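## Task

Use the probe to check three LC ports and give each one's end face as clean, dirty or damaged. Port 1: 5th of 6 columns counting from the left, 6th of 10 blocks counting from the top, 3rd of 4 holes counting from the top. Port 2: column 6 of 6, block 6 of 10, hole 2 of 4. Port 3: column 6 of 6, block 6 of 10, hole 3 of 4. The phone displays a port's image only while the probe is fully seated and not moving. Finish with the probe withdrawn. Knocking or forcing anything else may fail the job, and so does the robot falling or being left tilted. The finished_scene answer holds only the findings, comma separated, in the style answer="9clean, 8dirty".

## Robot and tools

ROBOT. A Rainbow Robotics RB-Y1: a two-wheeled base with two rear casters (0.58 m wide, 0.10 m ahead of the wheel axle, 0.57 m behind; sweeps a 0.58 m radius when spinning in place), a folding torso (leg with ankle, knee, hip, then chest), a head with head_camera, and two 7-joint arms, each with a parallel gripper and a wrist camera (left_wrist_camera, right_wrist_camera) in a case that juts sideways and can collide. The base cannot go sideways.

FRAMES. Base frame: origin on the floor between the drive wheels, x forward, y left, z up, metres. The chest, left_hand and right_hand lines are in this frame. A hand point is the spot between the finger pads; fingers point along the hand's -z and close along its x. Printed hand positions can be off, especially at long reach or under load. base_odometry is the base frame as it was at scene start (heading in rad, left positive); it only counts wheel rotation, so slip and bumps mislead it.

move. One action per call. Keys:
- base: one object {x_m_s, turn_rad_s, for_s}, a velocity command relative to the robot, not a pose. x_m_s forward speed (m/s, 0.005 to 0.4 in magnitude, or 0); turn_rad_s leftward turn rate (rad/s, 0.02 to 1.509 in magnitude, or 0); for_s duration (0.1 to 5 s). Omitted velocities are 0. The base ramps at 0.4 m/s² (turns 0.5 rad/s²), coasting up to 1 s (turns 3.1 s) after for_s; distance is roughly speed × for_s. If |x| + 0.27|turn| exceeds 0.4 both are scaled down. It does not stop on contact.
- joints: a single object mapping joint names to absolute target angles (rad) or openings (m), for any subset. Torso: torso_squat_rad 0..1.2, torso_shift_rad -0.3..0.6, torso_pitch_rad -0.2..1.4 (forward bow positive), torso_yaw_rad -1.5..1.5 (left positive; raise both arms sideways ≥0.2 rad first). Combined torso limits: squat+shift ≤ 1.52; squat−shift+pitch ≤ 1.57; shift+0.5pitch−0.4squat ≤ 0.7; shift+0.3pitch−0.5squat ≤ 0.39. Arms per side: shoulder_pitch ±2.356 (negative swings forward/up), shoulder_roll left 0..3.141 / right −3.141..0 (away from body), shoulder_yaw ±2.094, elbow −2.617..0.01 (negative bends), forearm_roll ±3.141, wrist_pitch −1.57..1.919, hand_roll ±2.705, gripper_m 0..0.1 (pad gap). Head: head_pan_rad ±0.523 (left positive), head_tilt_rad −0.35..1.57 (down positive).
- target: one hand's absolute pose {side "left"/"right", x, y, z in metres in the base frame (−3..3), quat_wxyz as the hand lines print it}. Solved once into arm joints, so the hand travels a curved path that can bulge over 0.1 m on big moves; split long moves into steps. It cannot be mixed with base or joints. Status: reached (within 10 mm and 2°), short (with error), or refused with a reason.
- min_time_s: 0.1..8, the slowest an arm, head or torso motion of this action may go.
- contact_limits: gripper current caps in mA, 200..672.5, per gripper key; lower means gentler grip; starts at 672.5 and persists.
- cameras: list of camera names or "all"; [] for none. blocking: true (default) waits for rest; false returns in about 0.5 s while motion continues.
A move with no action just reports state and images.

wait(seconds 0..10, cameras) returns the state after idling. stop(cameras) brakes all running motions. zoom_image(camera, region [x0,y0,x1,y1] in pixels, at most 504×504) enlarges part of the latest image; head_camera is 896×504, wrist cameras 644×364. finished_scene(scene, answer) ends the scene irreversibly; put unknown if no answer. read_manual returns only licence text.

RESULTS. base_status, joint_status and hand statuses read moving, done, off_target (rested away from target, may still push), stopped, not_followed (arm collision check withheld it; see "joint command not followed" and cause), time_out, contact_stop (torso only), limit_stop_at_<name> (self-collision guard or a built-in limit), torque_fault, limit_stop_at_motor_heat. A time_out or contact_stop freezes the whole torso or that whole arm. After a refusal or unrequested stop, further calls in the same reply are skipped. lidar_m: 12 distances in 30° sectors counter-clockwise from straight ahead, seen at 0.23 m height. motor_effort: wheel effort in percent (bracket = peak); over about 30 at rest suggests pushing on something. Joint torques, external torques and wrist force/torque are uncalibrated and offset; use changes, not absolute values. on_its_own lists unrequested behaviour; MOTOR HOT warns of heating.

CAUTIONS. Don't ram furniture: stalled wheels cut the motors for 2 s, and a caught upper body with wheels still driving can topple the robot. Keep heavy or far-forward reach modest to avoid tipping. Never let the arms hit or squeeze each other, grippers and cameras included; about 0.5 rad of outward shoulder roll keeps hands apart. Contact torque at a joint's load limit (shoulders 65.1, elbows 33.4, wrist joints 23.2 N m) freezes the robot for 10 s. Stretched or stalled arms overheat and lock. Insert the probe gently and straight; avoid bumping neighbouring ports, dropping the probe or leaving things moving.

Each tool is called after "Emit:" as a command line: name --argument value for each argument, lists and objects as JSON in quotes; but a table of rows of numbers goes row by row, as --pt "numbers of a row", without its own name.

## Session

Emit:
move

Scene clock: 0.00 s.
Joint torques (N m): no reading
External joint torques (N m): no reading
Wrist force (N): no reading
Wrist torque (N m): no reading
Wrist force, peak (N): no reading
base_odometry: x=+0.000 y=+0.000 heading=+0.000
lidar_m: 1.32 1.07 1.78 2.32 2.37 3.11 4.51 3.45 2.43 2.29 2.01 1.05
base_status: not commanded
joint_positions: torso_squat_rad=+0.350 torso_shift_rad=+0.000 torso_pitch_rad=+0.000 torso_yaw_rad=+0.000 left_shoulder_pitch_rad=-0.022 left_shoulder_roll_rad=+0.016 left_shoulder_yaw_rad=+0.011 left_elbow_rad=-0.153 left_forearm_roll_rad=+0.043 left_wrist_pitch_rad=+0.013 left_hand_roll_rad=+0.023 left_gripper_m=+0.101 right_shoulder_pitch_rad=+0.069 right_shoulder_roll_rad=-0.664 right_shoulder_yaw_rad=+0.569 right_elbow_rad=-2.361 right_forearm_roll_rad=+0.844 right_wrist_pitch_rad=+0.871 right_hand_roll_rad=+0.347 right_gripper_m=+0.047 head_pan_rad=+0.000 head_tilt_rad=+0.400
joint_status: not commanded
wheel_motors_off: 0
motor_effort: left_wheel=+0 right_wheel=+1
chest: x=-0.2280 y=-0.0006 z=+1.2475 quat_wxyz=(+1.000, +0.000, +0.000, +0.000) (m; base frame)
left_hand: x=-0.1407 y=+0.2318 z=+0.5673 quat_wxyz=(+0.996, +0.005, -0.080, +0.034) (m; base frame)
right_hand: x=+0.1882 y=-0.1968 z=+1.1556 quat_wxyz=(+0.489, -0.509, -0.511, +0.491) (m; base frame)
pictures: head_camera, left_wrist_camera, right_wrist_camera
camera_calibration:
head_camera: T_world_to_cam=[[0.00767695, -0.999279, 0.0371837, -0.0518503], [-0.389935, -0.0372327, -0.920089, 1.30909], [0.92081, -0.00743574, -0.38994, 0.696221], [0, 0, 0, 1]] pos_world=[-0.130229, 0.00210497, 1.47789]
left_wrist_camera: T_world_to_cam=[[0.9866, 0.0372369, 0.158851, 0.040655], [-0.0431007, -0.87954, 0.47387, -0.0411462], [0.157361, -0.474367, -0.866149, 0.698661], [0, 0, 0, 1]] pos_world=[-0.151826, 0.293718, 0.618185]
right_wrist_camera: T_world_to_cam=[[0.0349493, -0.999386, -0.00234502, -0.201553], [-0.469481, -0.0143466, -0.882826, 1.12919], [0.882251, 0.0319551, -0.469694, 0.456918], [0, 0, 0, 1]] pos_world=[0.13406, -0.19983, 1.21102]

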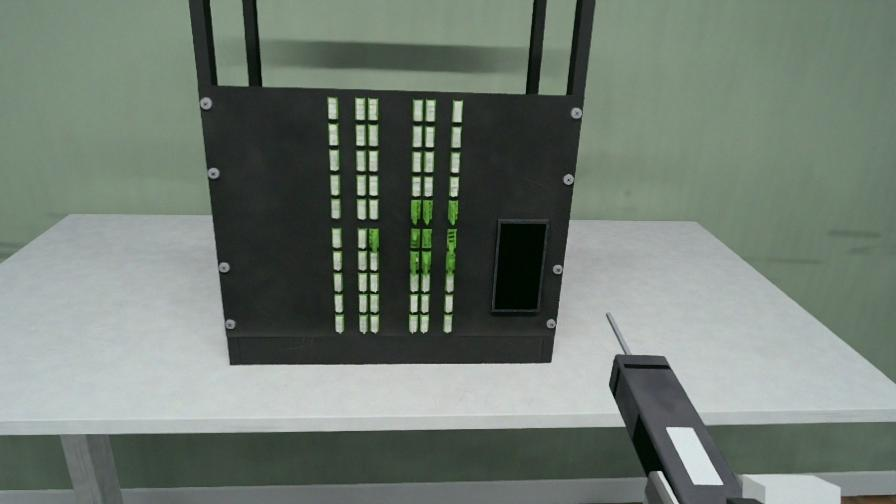

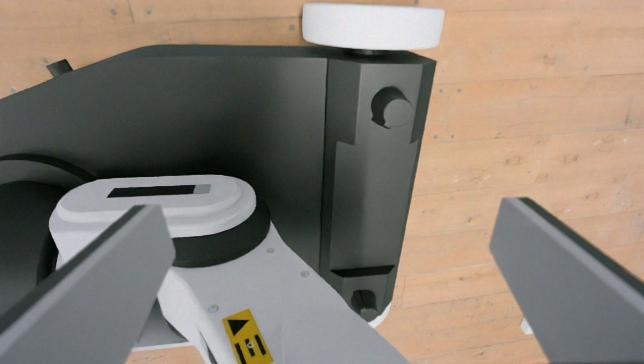

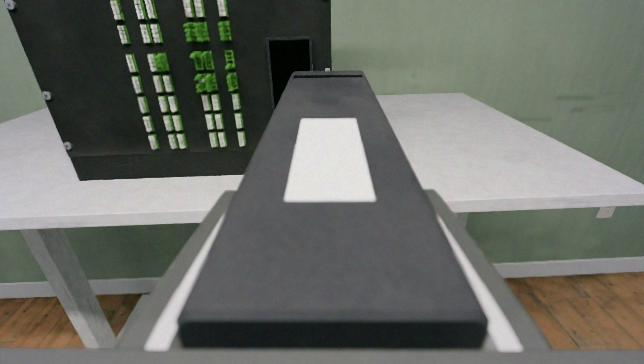

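Emit:
move --base '{"turn_rad_s":0.5,"for_s":1.76}' --cameras '[]'

Emit:
move --base '{"x_m_s":0.1,"for_s":1.6}' --cameras '[]'

Emit:
move --base '{"turn_rad_s":-0.5,"for_s":1.62}' --cameras '["head_camera","right_wrist_camera"]'

Scene clock: 5.17 s.
Joint torques (N m): left_arm=[-2.76 0.94 -0.54 -0.46 0.06 -0.44 -0.14] | right_arm=[-7.86 -5.23 -5.64 -8.26 1.82 -0.78 -0.15]
External joint torques (N m): left_arm=[-0.36 0.3 -0.57 0.2 0.05 -0.03 -0.14] | right_arm=[-0.12 -0.32 -0.17 0.54 0.39 -0.11 -0.14]
Wrist force (N): left_arm=[-1.8 -6.7 1.6] | right_arm=[1.8 7.7 2.2]
Wrist torque (N m): left_arm=[1.61 -0.60 0.26] | right_arm=[-0.22 0.41 -0.26]
Wrist force, peak (N): left_arm=[-1.9 -7.0 1.8] | right_arm=[2.7 8.2 1.8]
move: done
base_odometry: x=+0.000 y=+0.000 heading=+0.883
lidar_m: 1.07 2.31 2.32 2.75 4.52 4.35 2.61 2.28 2.30 1.06 1.31 1.14
base_status: done (sent for 1.77 of 1.77 s)
joint_positions: torso_squat_rad=+0.350 torso_shift_rad=+0.000 torso_pitch_rad=+0.000 torso_yaw_rad=+0.000 left_shoulder_pitch_rad=-0.022 left_shoulder_roll_rad=+0.016 left_shoulder_yaw_rad=+0.011 left_elbow_rad=-0.153 left_forearm_roll_rad=+0.043 left_wrist_pitch_rad=+0.013 left_hand_roll_rad=+0.023 left_gripper_m=+0.101 right_shoulder_pitch_rad=+0.069 right_shoulder_roll_rad=-0.664 right_shoulder_yaw_rad=+0.569 right_elbow_rad=-2.361 right_forearm_roll_rad=+0.843 right_wrist_pitch_rad=+0.871 right_hand_roll_rad=+0.347 right_gripper_m=+0.047 head_pan_rad=+0.000 head_tilt_rad=+0.400
joint_status: not commanded
wheel_motors_off: 0
motor_effort: left_wheel=+3(24) right_wheel=+12(31)
chest: x=-0.2280 y=-0.0006 z=+1.2475 quat_wxyz=(+1.000, +0.000, +0.000, +0.000) (m; base frame)
left_hand: x=-0.1407 y=+0.2318 z=+0.5673 quat_wxyz=(+0.996, +0.005, -0.080, +0.034) (m; base frame)
right_hand: x=+0.1882 y=-0.1968 z=+1.1555 quat_wxyz=(+0.489, -0.509, -0.511, +0.491) (m; base frame)
pictures: none
No camera images: "cameras" was empty.

Scene clock: 7.47 s.
Joint torques (N m): left_arm=[-2.39 1.16 -0.22 -0.34 0.06 -0.63 0.01] | right_arm=[-7.86 -5.14 -5.82 -8.29 1.76 -0.87 -0.1]
External joint torques (N m): left_arm=[0 0.52 -0.25 0.32 0.06 -0.21 0.02] | right_arm=[-0.13 -0.23 -0.35 0.51 0.33 -0.19 -0.1]
Wrist force (N): left_arm=[-1.8 -7.0 1.5] | right_arm=[2.5 7.9 2.0]
Wrist torque (N m): left_arm=[1.65 -0.61 0.28] | right_arm=[-0.26 0.49 -0.22]
Wrist force, peak (N): left_arm=[-1.8 -7.0 1.5] | right_arm=[2.4 8.2 1.7]
move: done
base_odometry: x=+0.101 y=+0.124 heading=+0.884
lidar_m: 0.92 2.20 2.20 2.62 4.62 4.56 2.73 2.41 2.31 1.03 1.20 0.91
base_status: done (sent for 1.6 of 1.6 s)
joint_positions: torso_squat_rad=+0.350 torso_shift_rad=+0.000 torso_pitch_rad=+0.000 torso_yaw_rad=+0.000 left_shoulder_pitch_rad=-0.022 left_shoulder_roll_rad=+0.016 left_shoulder_yaw_rad=+0.011 left_elbow_rad=-0.153 left_forearm_roll_rad=+0.043 left_wrist_pitch_rad=+0.013 left_hand_roll_rad=+0.023 left_gripper_m=+0.101 right_shoulder_pitch_rad=+0.069 right_shoulder_roll_rad=-0.664 right_shoulder_yaw_rad=+0.569 right_elbow_rad=-2.361 right_forearm_roll_rad=+0.843 right_wrist_pitch_rad=+0.871 right_hand_roll_rad=+0.347 right_gripper_m=+0.047 head_pan_rad=+0.000 head_tilt_rad=+0.400
joint_status: not commanded
wheel_motors_off: 0
motor_effort: left_wheel=+6(22) right_wheel=-8(40)
chest: x=-0.2279 y=-0.0006 z=+1.2475 quat_wxyz=(+1.000, +0.000, +0.000, +0.000) (m; base frame)
left_hand: x=-0.1406 y=+0.2318 z=+0.5673 quat_wxyz=(+0.996, +0.005, -0.080, +0.034) (m; base frame)
right_hand: x=+0.1883 y=-0.1968 z=+1.1554 quat_wxyz=(+0.489, -0.509, -0.511, +0.491) (m; base frame)
pictures: none
No camera images: "cameras" was empty.

Scene clock: 10.47 s.
Joint torques (N m): left_arm=[-2.35 1.01 -0.35 -0.65 -0.2 -0.55 -0.03] | right_arm=[-8.58 -5.25 -6.28 -8.23 1.78 -0.81 -0.03]
External joint torques (N m): left_arm=[0.04 0.38 -0.38 0.01 -0.2 -0.13 -0.02] | right_arm=[-0.85 -0.34 -0.81 0.56 0.35 -0.13 -0.03]
Wrist force (N): left_arm=[-1.7 -6.7 1.8] | right_arm=[1.8 7.5 1.7]
Wrist torque (N m): left_arm=[1.61 -0.60 0.27] | right_arm=[-0.19 0.40 -0.24]
Wrist force, peak (N): left_arm=[-2.0 -7.0 1.8] | right_arm=[2.2 8.3 1.9]
move: done
base_odometry: x=+0.101 y=+0.124 heading=+0.067
lidar_m: 1.21 0.91 1.74 2.20 2.29 3.14 4.62 3.41 2.50 2.41 1.72 1.02
base_status: done (sent for 1.63 of 1.63 s)
joint_positions: torso_squat_rad=+0.350 torso_shift_rad=+0.000 torso_pitch_rad=+0.000 torso_yaw_rad=+0.000 left_shoulder_pitch_rad=-0.022 left_shoulder_roll_rad=+0.016 left_shoulder_yaw_rad=+0.011 left_elbow_rad=-0.153 left_forearm_roll_rad=+0.043 left_wrist_pitch_rad=+0.013 left_hand_roll_rad=+0.023 left_gripper_m=+0.101 right_shoulder_pitch_rad=+0.069 right_shoulder_roll_rad=-0.664 right_shoulder_yaw_rad=+0.569 right_elbow_rad=-2.361 right_forearm_roll_rad=+0.843 right_wrist_pitch_rad=+0.871 right_hand_roll_rad=+0.347 right_gripper_m=+0.047 head_pan_rad=+0.000 head_tilt_rad=+0.400
joint_status: not commanded
wheel_motors_off: 0
motor_effort: left_wheel=+10(21) right_wheel=+2(35)
chest: x=-0.2279 y=-0.0006 z=+1.2475 quat_wxyz=(+1.000, +0.000, +0.000, +0.000) (m; base frame)
left_hand: x=-0.1406 y=+0.2318 z=+0.5673 quat_wxyz=(+0.996, +0.005, -0.080, +0.034) (m; base frame)
right_hand: x=+0.1883 y=-0.1968 z=+1.1554 quat_wxyz=(+0.489, -0.509, -0.511, +0.491) (m; base frame)
pictures: head_camera, right_wrist_camera
camera_calibration:
head_camera: T_world_to_cam=[[0.00768512, -0.999279, 0.0371825, -0.051849], [-0.39014, -0.0372331, -0.920002, 1.30901], [0.920723, -0.00743607, -0.390145, 0.69633], [0, 0, 0, 1]] pos_world=[-0.13003, 0.00210497, 1.47789]
right_wrist_camera: T_world_to_cam=[[0.034947, -0.999386, -0.00236296, -0.201534], [-0.469954, -0.0143468, -0.882574, 1.12882], [0.881999, 0.0319538, -0.470167, 0.457342], [0, 0, 0, 1]] pos_world=[0.134159, -0.19983, 1.21082]

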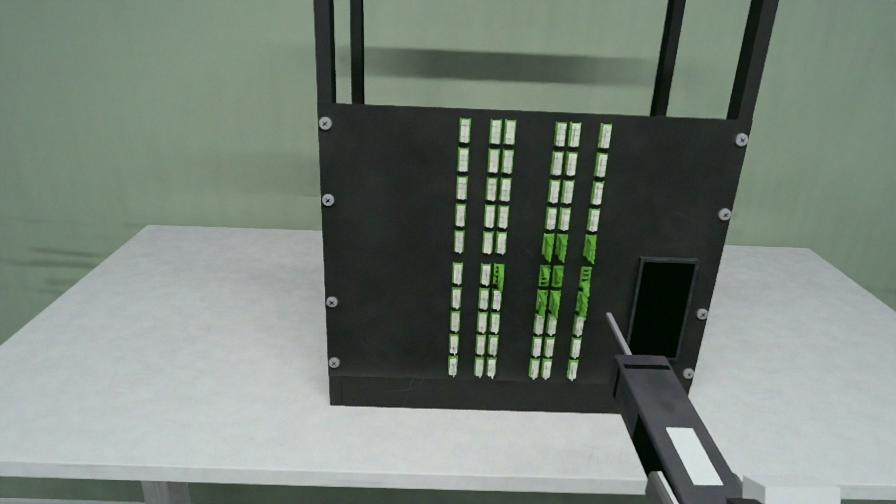

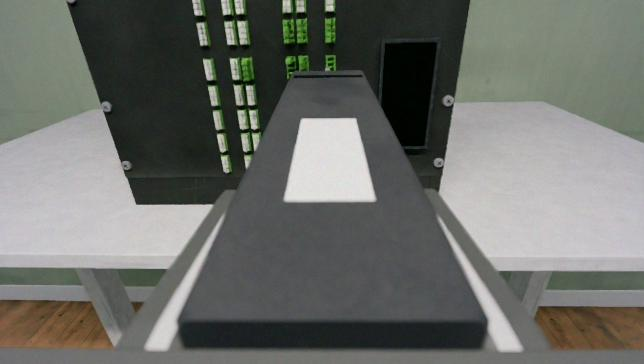

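Emit:
move --target '{"side":"right","x":0.22,"y":-0.1478,"z":1.1631,"quat_wxyz":[0.5094,-0.5064,-0.4906,0.4936]}' --min_time_s 1.5 --cameras '["head_camera","right_wrist_camera"]'

Emit:
zoom_image --camera "right_wrist_camera" --region '[100, 80, 604, 240]'

Emit:
zoom_image --camera "right_wrist_camera" --region '[290, 0, 390, 80]'

Scene clock: 12.97 s.
Joint torques (N m): left_arm=[-2.02 1.28 -0.41 -0.68 0.02 -0.5 -0.21] | right_arm=[-12.64 -1.02 -5.01 -8.17 1.79 -1.1 0.17]
External joint torques (N m): left_arm=[0.38 0.66 -0.44 -0.02 0.02 -0.08 -0.21] | right_arm=[-2.17 0.96 -0.22 0.5 0.31 -0.07 0.17]
Wrist force (N): left_arm=[-1.7 -6.7 1.8] | right_arm=[1.6 8.3 1.7]
Wrist torque (N m): left_arm=[1.60 -0.60 0.28] | right_arm=[-0.29 0.39 -0.22]
Wrist force, peak (N): left_arm=[-1.9 -7.1 1.6] | right_arm=[1.6 8.3 1.7]
move: done
base_odometry: x=+0.101 y=+0.124 heading=+0.067
lidar_m: 1.20 0.92 1.74 2.20 2.28 3.14 4.62 3.41 2.51 2.42 1.72 1.04
base_status: not commanded
joint_positions: torso_squat_rad=+0.350 torso_shift_rad=+0.000 torso_pitch_rad=+0.000 torso_yaw_rad=+0.000 left_shoulder_pitch_rad=-0.022 left_shoulder_roll_rad=+0.016 left_shoulder_yaw_rad=+0.011 left_elbow_rad=-0.153 left_forearm_roll_rad=+0.043 left_wrist_pitch_rad=+0.013 left_hand_roll_rad=+0.023 left_gripper_m=+0.101 right_shoulder_pitch_rad=-0.126 right_shoulder_roll_rad=-0.460 right_shoulder_yaw_rad=+0.634 right_elbow_rad=-2.262 right_forearm_roll_rad=+0.770 right_wrist_pitch_rad=+1.028 right_hand_roll_rad=+0.540 right_gripper_m=+0.047 head_pan_rad=+0.000 head_tilt_rad=+0.400
joint_status: all done
wheel_motors_off: 0
motor_effort: left_wheel=+11(11) right_wheel=+2(2)
chest: x=-0.2279 y=-0.0006 z=+1.2475 quat_wxyz=(+1.000, +0.000, +0.000, +0.000) (m; base frame)
left_hand: x=-0.1406 y=+0.2318 z=+0.5673 quat_wxyz=(+0.996, +0.005, -0.080, +0.034) (m; base frame)
right_hand: x=+0.2199 y=-0.1480 z=+1.1629 quat_wxyz=(+0.509, -0.506, -0.490, +0.494) (m; base frame)
right_hand_status: reached (checked arc, planned for 1.5 s): 0 mm and 0.0 deg off.
pictures: head_camera, right_wrist_camera
camera_calibration:
head_camera: T_world_to_cam=[[0.00768512, -0.999279, 0.0371825, -0.051849], [-0.39014, -0.0372331, -0.920002, 1.30901], [0.920723, -0.00743607, -0.390145, 0.69633], [0, 0, 0, 1]] pos_world=[-0.13003, 0.00210497, 1.47789]
right_wrist_camera: T_world_to_cam=[[-0.000772832, -0.999995, -0.00319701, -0.145084], [-0.510117, 0.003144, -0.860099, 1.13632], [0.860105, 0.000966135, -0.510116, 0.478023], [0, 0, 0, 1]] pos_world=[0.168393, -0.149118, 1.22073]

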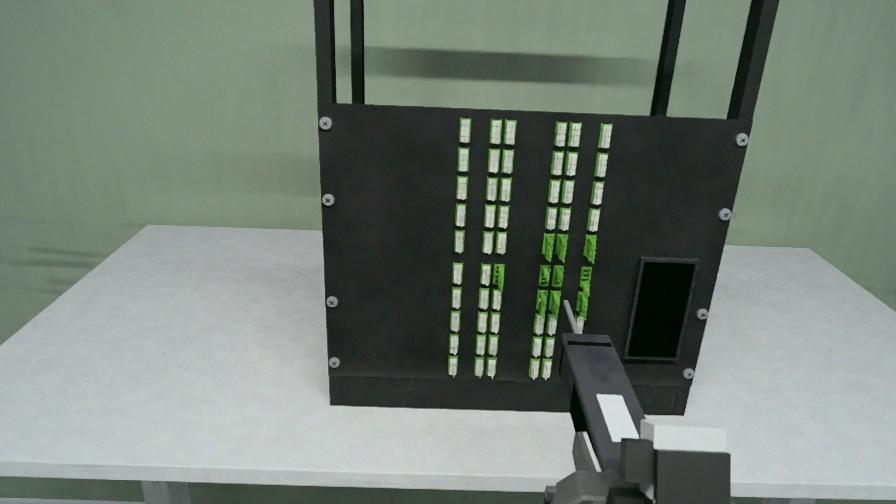

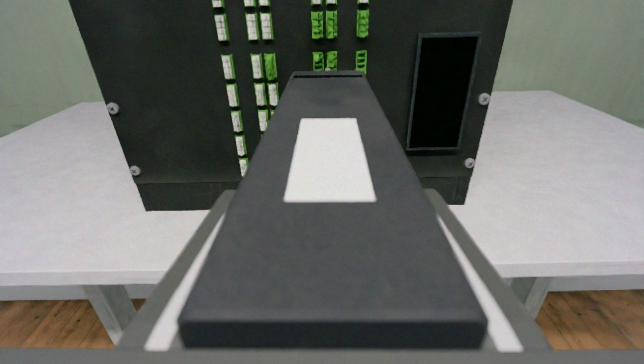

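Scaled by 1.000.

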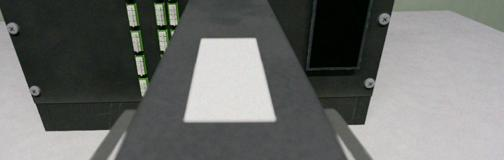

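Scaled by 5.040 from the camera's 644x364 image, which has a finer 1265x715 frame.

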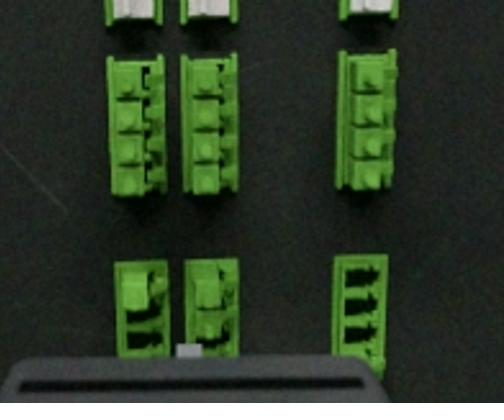

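Emit:
zoom_image --camera "right_wrist_camera" --region '[80, 90, 200, 220]'

Emit:
zoom_image --camera "right_wrist_camera" --region '[400, 85, 520, 215]'

Scaled by 3.877 from the camera's 644x364 image, which has a finer 1265x715 frame.

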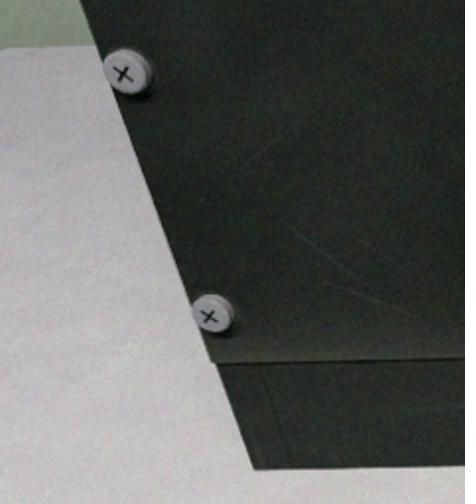

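Scaled by 3.877 from the camera's 644x364 image, which has a finer 1265x715 frame.

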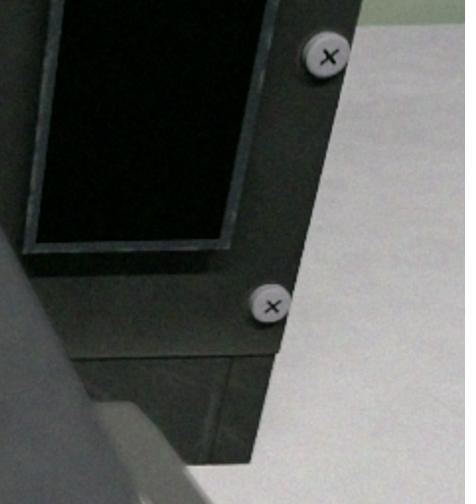

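Emit:
move --base '{"turn_rad_s":0.03,"for_s":0.5}' --cameras '[]'

Emit:
move --base '{"x_m_s":0.05,"for_s":0.54}' --cameras '["head_camera","right_wrist_camera"]'

Emit:
zoom_image --camera "right_wrist_camera" --region '[80, 90, 200, 220]'

Emit:
zoom_image --camera "right_wrist_camera" --region '[400, 85, 520, 215]'

Emit:
zoom_image --camera "right_wrist_camera" --region '[300, 0, 380, 80]'

Scene clock: 15.30 s.
Joint torques (N m): left_arm=[-2.21 1.17 -0.16 -0.78 0.07 -0.62 -0.08] | right_arm=[-12.13 -0.53 -4.89 -8.11 1.93 -1.22 0.18]
External joint torques (N m): left_arm=[0.18 0.54 -0.19 -0.12 0.07 -0.2 -0.07] | right_arm=[-1.66 1.45 -0.11 0.56 0.45 -0.19 0.19]
Wrist force (N): left_arm=[-2.0 -6.9 1.6] | right_arm=[1.4 7.7 1.3]
Wrist torque (N m): left_arm=[1.63 -0.63 0.28] | right_arm=[-0.22 0.31 -0.22]
Wrist force, peak (N): left_arm=[-1.8 -7.1 1.8] | right_arm=[1.7 8.4 1.4]
move: done
base_odometry: x=+0.101 y=+0.124 heading=+0.083
lidar_m: 1.21 0.92 1.77 2.20 2.30 3.19 4.62 3.37 2.49 2.41 1.70 1.05
base_status: done (sent for 0.5 of 0.5 s)
joint_positions: torso_squat_rad=+0.350 torso_shift_rad=+0.000 torso_pitch_rad=+0.000 torso_yaw_rad=+0.000 left_shoulder_pitch_rad=-0.022 left_shoulder_roll_rad=+0.016 left_shoulder_yaw_rad=+0.011 left_elbow_rad=-0.153 left_forearm_roll_rad=+0.043 left_wrist_pitch_rad=+0.013 left_hand_roll_rad=+0.023 left_gripper_m=+0.101 right_shoulder_pitch_rad=-0.126 right_shoulder_roll_rad=-0.460 right_shoulder_yaw_rad=+0.634 right_elbow_rad=-2.262 right_forearm_roll_rad=+0.770 right_wrist_pitch_rad=+1.028 right_hand_roll_rad=+0.540 right_gripper_m=+0.047 head_pan_rad=+0.000 head_tilt_rad=+0.400
joint_status: not commanded
wheel_motors_off: 0
motor_effort: left_wheel=+6(6) right_wheel=+0(14)
chest: x=-0.2279 y=-0.0006 z=+1.2475 quat_wxyz=(+1.000, +0.000, +0.000, +0.000) (m; base frame)
left_hand: x=-0.1406 y=+0.2318 z=+0.5673 quat_wxyz=(+0.996, +0.005, -0.080, +0.034) (m; base frame)
right_hand: x=+0.2199 y=-0.1479 z=+1.1629 quat_wxyz=(+0.509, -0.506, -0.490, +0.494) (m; base frame)
pictures: none
No camera images: "cameras" was empty.

Scene clock: 16.90 s.
Joint torques (N m): left_arm=[-2.18 1.2 -0.27 -0.51 0.01 -0.57 -0.1] | right_arm=[-11.07 -0.72 -5.44 -8.08 1.87 -1.39 0.21]
External joint torques (N m): left_arm=[0.21 0.57 -0.3 0.15 0.01 -0.15 -0.09] | right_arm=[-0.6 1.26 -0.65 0.59 0.38 -0.37 0.21]
Wrist force (N): left_arm=[-1.7 -6.7 1.8] | right_arm=[1.3 7.9 1.2]
Wrist torque (N m): left_arm=[1.61 -0.59 0.26] | right_arm=[-0.24 0.34 -0.23]
Wrist force, peak (N): left_arm=[-2.1 -6.9 1.8] | right_arm=[1.9 8.4 1.4]
move: done
base_odometry: x=+0.128 y=+0.126 heading=+0.082
lidar_m: 1.18 0.89 1.72 2.19 2.29 3.18 4.64 3.38 2.49 2.41 1.04 1.02
base_status: done (sent for 0.53 of 0.53 s)
joint_positions: torso_squat_rad=+0.350 torso_shift_rad=+0.000 torso_pitch_rad=+0.000 torso_yaw_rad=+0.000 left_shoulder_pitch_rad=-0.022 left_shoulder_roll_rad=+0.016 left_shoulder_yaw_rad=+0.011 left_elbow_rad=-0.153 left_forearm_roll_rad=+0.043 left_wrist_pitch_rad=+0.013 left_hand_roll_rad=+0.023 left_gripper_m=+0.101 right_shoulder_pitch_rad=-0.126 right_shoulder_roll_rad=-0.460 right_shoulder_yaw_rad=+0.634 right_elbow_rad=-2.261 right_forearm_roll_rad=+0.770 right_wrist_pitch_rad=+1.028 right_hand_roll_rad=+0.540 right_gripper_m=+0.047 head_pan_rad=+0.000 head_tilt_rad=+0.400
joint_status: not commanded
wheel_motors_off: 0
motor_effort: left_wheel=-1(28) right_wheel=+9(30)
chest: x=-0.2280 y=-0.0006 z=+1.2475 quat_wxyz=(+1.000, +0.000, +0.000, +0.000) (m; base frame)
left_hand: x=-0.1407 y=+0.2318 z=+0.5673 quat_wxyz=(+0.996, +0.005, -0.080, +0.034) (m; base frame)
right_hand: x=+0.2199 y=-0.1479 z=+1.1629 quat_wxyz=(+0.509, -0.506, -0.490, +0.494) (m; base frame)
pictures: head_camera, right_wrist_camera
camera_calibration:
head_camera: T_world_to_cam=[[0.00767974, -0.999279, 0.0371811, -0.0518469], [-0.390056, -0.0372304, -0.920038, 1.30904], [0.920759, -0.00743705, -0.390061, 0.696301], [0, 0, 0, 1]] pos_world=[-0.130129, 0.00210498, 1.47789]
right_wrist_camera: T_world_to_cam=[[-0.000722346, -0.999995, -0.00311026, -0.145099], [-0.510044, 0.00304371, -0.860143, 1.13643], [0.860148, 0.000965049, -0.510043, 0.477977], [0, 0, 0, 1]] pos_world=[0.168393, -0.149018, 1.22083]

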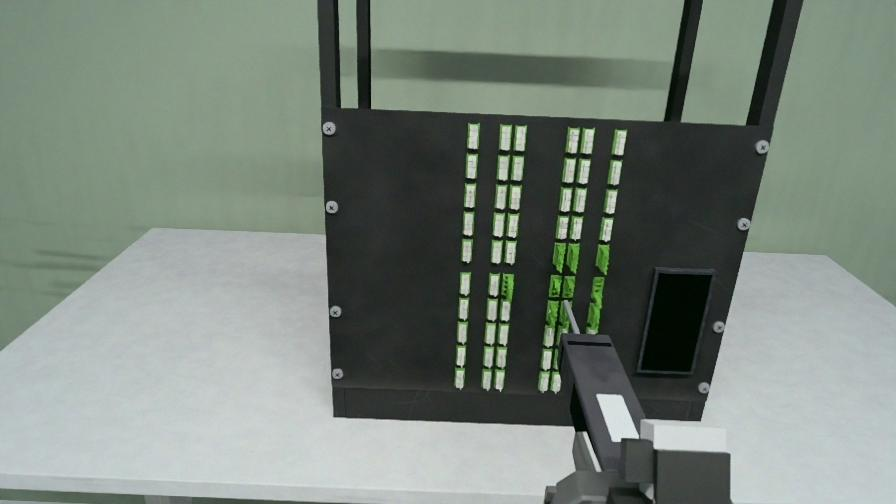

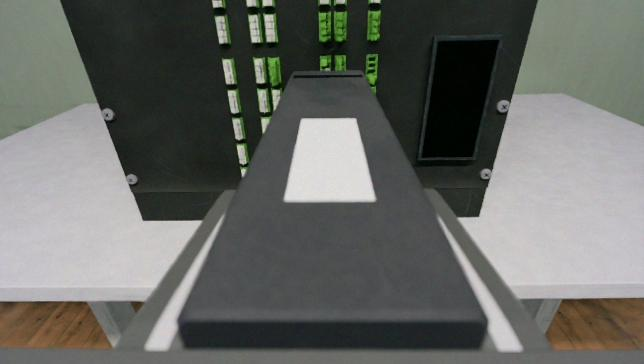

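Scaled by 3.877 from the camera's 644x364 image, which has a finer 1265x715 frame.

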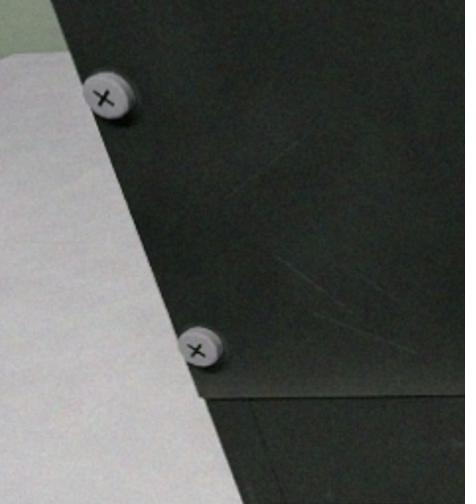

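Scaled by 3.877 from the camera's 644x364 image, which has a finer 1265x715 frame.

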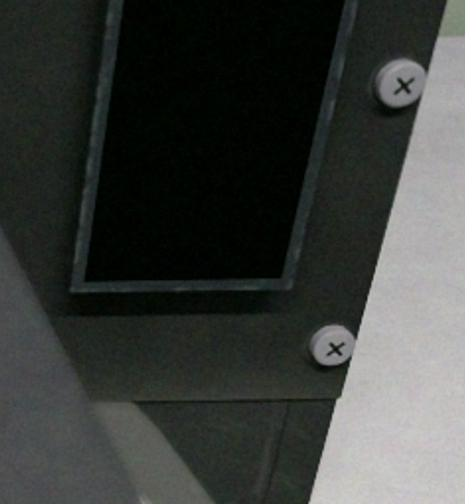

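Scaled by 6.300 from the camera's 644x364 image, which has a finer 1265x715 frame.

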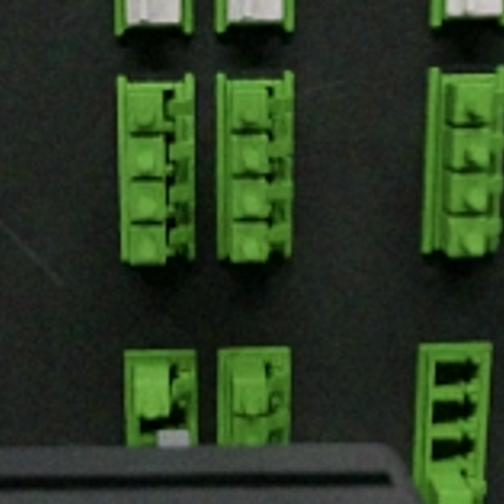

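Emit:
zoom_image --camera "right_wrist_camera" --region '[305, 40, 355, 90]'

Emit:
zoom_image --camera "head_camera" --region '[520, 260, 660, 400]'

Scaled by 10.080 from the camera's 644x364 image, which has a finer 1265x715 frame.

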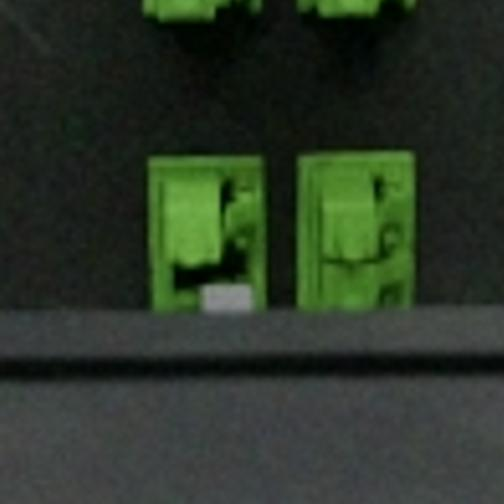

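Scaled by 3.600 from the camera's 896x504 image, which has a finer 1280x720 frame.

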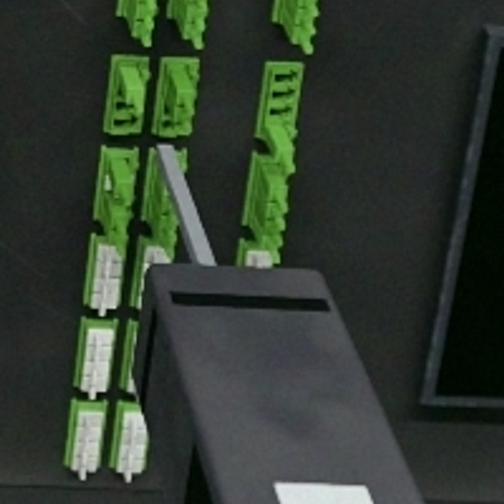

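Emit:
move --target '{"side":"right","x":0.22,"y":-0.199,"z":1.151,"quat_wxyz":[0.5094,-0.5064,-0.4906,0.4936]}' --min_time_s 1.5 --cameras '["right_wrist_camera"]'

Emit:
zoom_image --camera "right_wrist_camera" --region '[305, 40, 355, 90]'

Emit:
move --target '{"side":"right","x":0.2353,"y":-0.199,"z":1.151,"quat_wxyz":[0.5094,-0.5064,-0.4906,0.4936]}' --min_time_s 1 --cameras '["right_wrist_camera"]'

Emit:
zoom_image --camera "right_wrist_camera" --region '[310, 40, 340, 70]'

Scene clock: 21.07 s.
Joint torques (N m): left_arm=[-2.09 1.26 -0.19 -0.53 -0.08 -0.5 0.01] | right_arm=[-10.44 -6.85 -7.85 -9.18 1.67 -1.47 -0.34]
External joint torques (N m): left_arm=[0.3 0.63 -0.22 0.13 -0.08 -0.08 0.02] | right_arm=[-0.77 -2.15 -2.06 -0.59 0.23 -0.63 -0.33]
Wrist force (N): left_arm=[-1.7 -6.6 1.5] | right_arm=[1.5 7.8 1.9]
Wrist torque (N m): left_arm=[1.60 -0.59 0.28] | right_arm=[-0.23 0.36 -0.23]
Wrist force, peak (N): left_arm=[-1.8 -7.0 1.7] | right_arm=[1.8 8.4 1.8]
move: done
base_odometry: x=+0.128 y=+0.126 heading=+0.082
lidar_m: 1.18 0.89 1.73 2.20 2.29 3.19 4.64 3.39 2.48 2.41 1.04 1.02
base_status: not commanded
joint_positions: torso_squat_rad=+0.350 torso_shift_rad=+0.000 torso_pitch_rad=+0.000 torso_yaw_rad=+0.000 left_shoulder_pitch_rad=-0.022 left_shoulder_roll_rad=+0.016 left_shoulder_yaw_rad=+0.011 left_elbow_rad=-0.153 left_forearm_roll_rad=+0.043 left_wrist_pitch_rad=+0.013 left_hand_roll_rad=+0.023 left_gripper_m=+0.101 right_shoulder_pitch_rad=-0.035 right_shoulder_roll_rad=-0.609 right_shoulder_yaw_rad=+0.536 right_elbow_rad=-2.274 right_forearm_roll_rad=+0.719 right_wrist_pitch_rad=+0.913 right_hand_roll_rad=+0.435 right_gripper_m=+0.047 head_pan_rad=+0.000 head_tilt_rad=+0.400
joint_status: all done
wheel_motors_off: 0
motor_effort: left_wheel=-1(1) right_wheel=+9(9)
chest: x=-0.2280 y=-0.0006 z=+1.2475 quat_wxyz=(+1.000, +0.000, +0.000, +0.000) (m; base frame)
left_hand: x=-0.1407 y=+0.2318 z=+0.5673 quat_wxyz=(+0.996, +0.005, -0.080, +0.034) (m; base frame)
right_hand: x=+0.2199 y=-0.1989 z=+1.1507 quat_wxyz=(+0.510, -0.506, -0.490, +0.494) (m; base frame)
right_hand_status: reached (checked arc, planned for 1.5 s): 0 mm and 0.1 deg off.
pictures: right_wrist_camera
camera_calibration:
right_wrist_camera: T_world_to_cam=[[-0.00113756, -0.999994, -0.00321609, -0.195838], [-0.5115, 0.00334539, -0.859277, 1.12535], [0.859282, 0.000667553, -0.511501, 0.473655], [0, 0, 0, 1]] pos_world=[0.16839, -0.199918, 1.20863]

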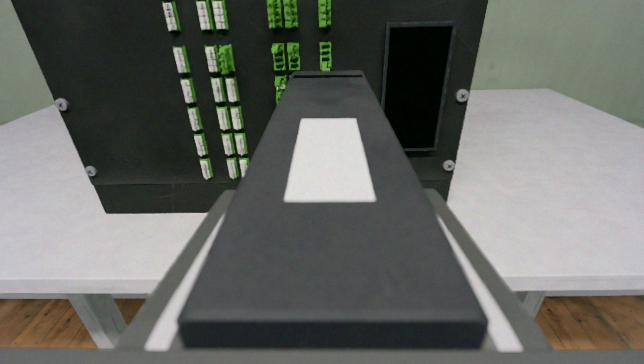

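Scaled by 10.080 from the camera's 644x364 image, which has a finer 1265x715 frame.

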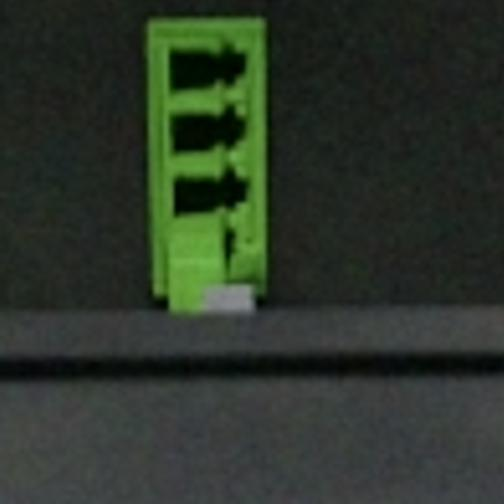

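Scene clock: 22.40 s.
Joint torques (N m): left_arm=[-2.87 0.91 -0.42 -0.52 -0.11 -0.65 -0.07] | right_arm=[-12.07 -3.29 -8.2 -7.99 1.69 -1.4 -0.25]
External joint torques (N m): left_arm=[-0.48 0.28 -0.45 0.14 -0.12 -0.23 -0.06] | right_arm=[-1.51 1.53 -2.15 0.51 0.26 -0.57 -0.24]
Wrist force (N): left_arm=[-1.7 -6.9 1.7] | right_arm=[1.8 8.3 1.8]
Wrist torque (N m): left_arm=[1.62 -0.59 0.27] | right_arm=[-0.30 0.36 -0.23]
Wrist force, peak (N): left_arm=[-1.7 -7.0 1.6] | right_arm=[2.0 8.4 1.8]
move: done
base_odometry: x=+0.128 y=+0.126 heading=+0.082
lidar_m: 1.18 0.89 1.72 2.19 2.31 3.19 4.64 3.37 2.49 2.41 1.04 1.02
base_status: not commanded
joint_positions: torso_squat_rad=+0.350 torso_shift_rad=+0.000 torso_pitch_rad=+0.000 torso_yaw_rad=+0.000 left_shoulder_pitch_rad=-0.022 left_shoulder_roll_rad=+0.016 left_shoulder_yaw_rad=+0.011 left_elbow_rad=-0.153 left_forearm_roll_rad=+0.043 left_wrist_pitch_rad=+0.013 left_hand_roll_rad=+0.023 left_gripper_m=+0.101 right_shoulder_pitch_rad=-0.081 right_shoulder_roll_rad=-0.602 right_shoulder_yaw_rad=+0.527 right_elbow_rad=-2.220 right_forearm_roll_rad=+0.696 right_wrist_pitch_rad=+0.899 right_hand_roll_rad=+0.431 right_gripper_m=+0.047 head_pan_rad=+0.000 head_tilt_rad=+0.400
joint_status: all done
wheel_motors_off: 0
motor_effort: left_wheel=-1(1) right_wheel=+9(9)
chest: x=-0.2280 y=-0.0006 z=+1.2475 quat_wxyz=(+1.000, +0.000, +0.000, +0.000) (m; base frame)
left_hand: x=-0.1407 y=+0.2318 z=+0.5673 quat_wxyz=(+0.996, +0.005, -0.080, +0.034) (m; base frame)
right_hand: x=+0.2352 y=-0.1990 z=+1.1507 quat_wxyz=(+0.509, -0.506, -0.490, +0.494) (m; base frame)
right_hand_status: reached (checked arc, planned for 1.0 s): 0 mm and 0.1 deg off.
pictures: right_wrist_camera
camera_calibration:
right_wrist_camera: T_world_to_cam=[[-0.000485395, -0.999996, -0.00290121, -0.196522], [-0.51043, 0.00274256, -0.859915, 1.13358], [0.859919, 0.00106347, -0.51043, 0.459258], [0, 0, 0, 1]] pos_world=[0.183593, -0.200119, 1.20863]

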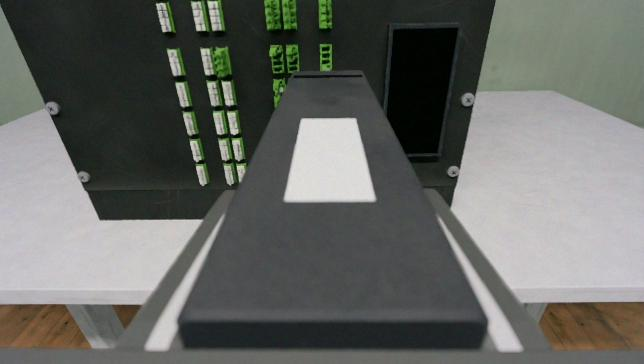

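Scaled by 16.800 from the camera's 644x364 image, which has a finer 1265x715 frame.

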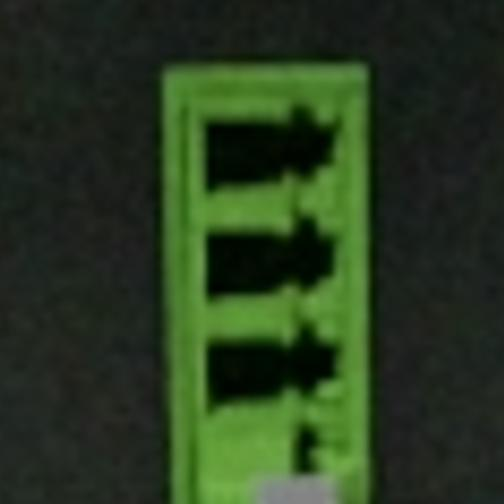

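Emit:
move --target '{"side":"right","x":0.255,"y":-0.1967,"z":1.151,"quat_wxyz":[0.5094,-0.5064,-0.4906,0.4936]}' --min_time_s 1 --cameras '["right_wrist_camera","head_camera"]'

Emit:
zoom_image --camera "right_wrist_camera" --region '[310, 45, 345, 80]'

Emit:
zoom_image --camera "head_camera" --region '[560, 250, 640, 330]'

Scene clock: 25.40 s.
Joint torques (N m): left_arm=[-2.9 1.18 -0.08 -0.48 0.11 -0.47 0] | right_arm=[-15.97 -3.37 -8.72 -6.56 1.29 -2.52 -0.22]
External joint torques (N m): left_arm=[-0.5 0.55 -0.11 0.18 0.1 -0.06 0.01] | right_arm=[-4.26 1.48 -2.41 1.86 -0.13 -1.69 -0.21]
Wrist force (N): left_arm=[-1.8 -6.7 1.7] | right_arm=[-1.2 8.0 17.0]
Wrist torque (N m): left_arm=[1.61 -0.61 0.29] | right_arm=[-0.26 1.25 -0.19]
Wrist force, peak (N): left_arm=[-1.8 -7.1 1.6] | right_arm=[-1.2 7.9 21.1]
move: done
base_odometry: x=+0.128 y=+0.126 heading=+0.082
lidar_m: 1.18 0.88 1.72 2.21 2.31 3.20 4.64 3.37 2.49 2.41 1.04 1.02
base_status: not commanded
joint_positions: torso_squat_rad=+0.350 torso_shift_rad=+0.000 torso_pitch_rad=+0.000 torso_yaw_rad=+0.000 left_shoulder_pitch_rad=-0.022 left_shoulder_roll_rad=+0.016 left_shoulder_yaw_rad=+0.011 left_elbow_rad=-0.153 left_forearm_roll_rad=+0.043 left_wrist_pitch_rad=+0.013 left_hand_roll_rad=+0.023 left_gripper_m=+0.101 right_shoulder_pitch_rad=-0.143 right_shoulder_roll_rad=-0.585 right_shoulder_yaw_rad=+0.521 right_elbow_rad=-2.147 right_forearm_roll_rad=+0.673 right_wrist_pitch_rad=+0.884 right_hand_roll_rad=+0.430 right_gripper_m=+0.047 head_pan_rad=+0.000 head_tilt_rad=+0.400
joint_status: all done
wheel_motors_off: 0
motor_effort: left_wheel=-1(1) right_wheel=+12(12)
chest: x=-0.2281 y=-0.0006 z=+1.2475 quat_wxyz=(+1.000, +0.000, +0.000, +0.000) (m; base frame)
left_hand: x=-0.1407 y=+0.2318 z=+0.5673 quat_wxyz=(+0.996, +0.005, -0.080, +0.034) (m; base frame)
right_hand: x=+0.2546 y=-0.1969 z=+1.1506 quat_wxyz=(+0.510, -0.506, -0.490, +0.494) (m; base frame)
right_hand_status: reached (checked arc, planned for 1.0 s): 1 mm and 0.1 deg off.
pictures: head_camera, right_wrist_camera
camera_calibration:
head_camera: T_world_to_cam=[[0.00758511, -0.999278, 0.037223, -0.0519197], [-0.389938, -0.037233, -0.920088, 1.30905], [0.92081, -0.00753571, -0.389939, 0.696313], [0, 0, 0, 1]] pos_world=[-0.130329, 0.00210483, 1.47789]
right_wrist_camera: T_world_to_cam=[[-0.000932656, -0.999995, -0.00287253, -0.194357], [-0.510619, 0.00294605, -0.859802, 1.14338], [0.859806, 0.000664868, -0.51062, 0.442612], [0, 0, 0, 1]] pos_world=[0.203092, -0.198018, 1.20853]

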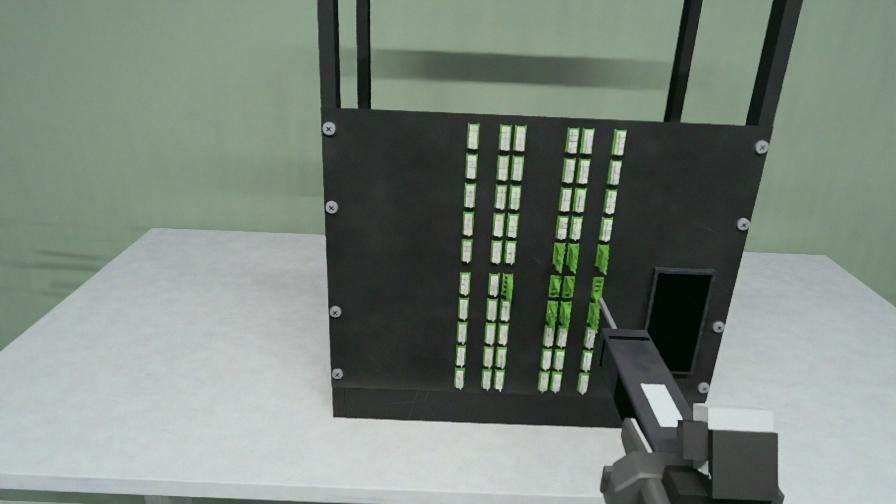

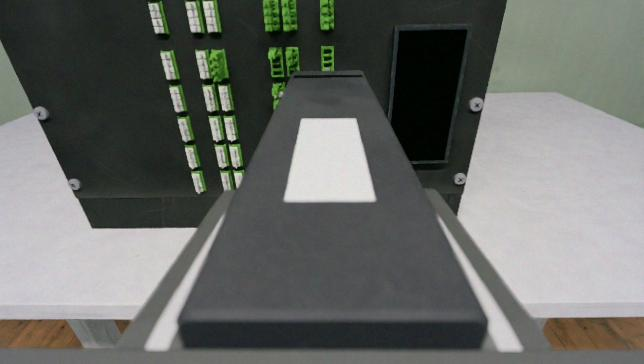

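Scaled by 14.400 from the camera's 644x364 image, which has a finer 1265x715 frame.

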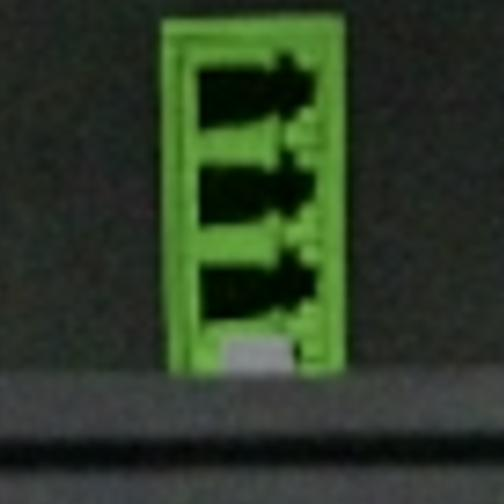

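Scaled by 6.300 from the camera's 896x504 image, which has a finer 1280x720 frame.

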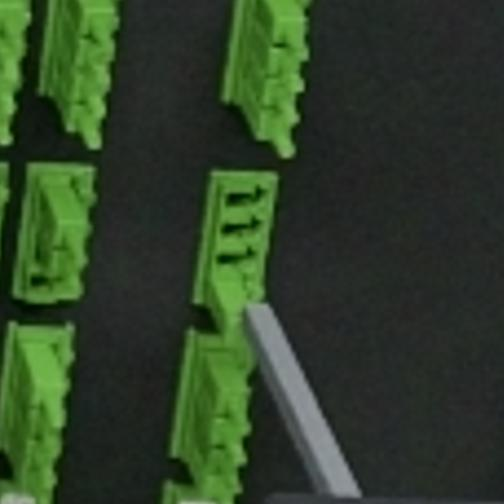

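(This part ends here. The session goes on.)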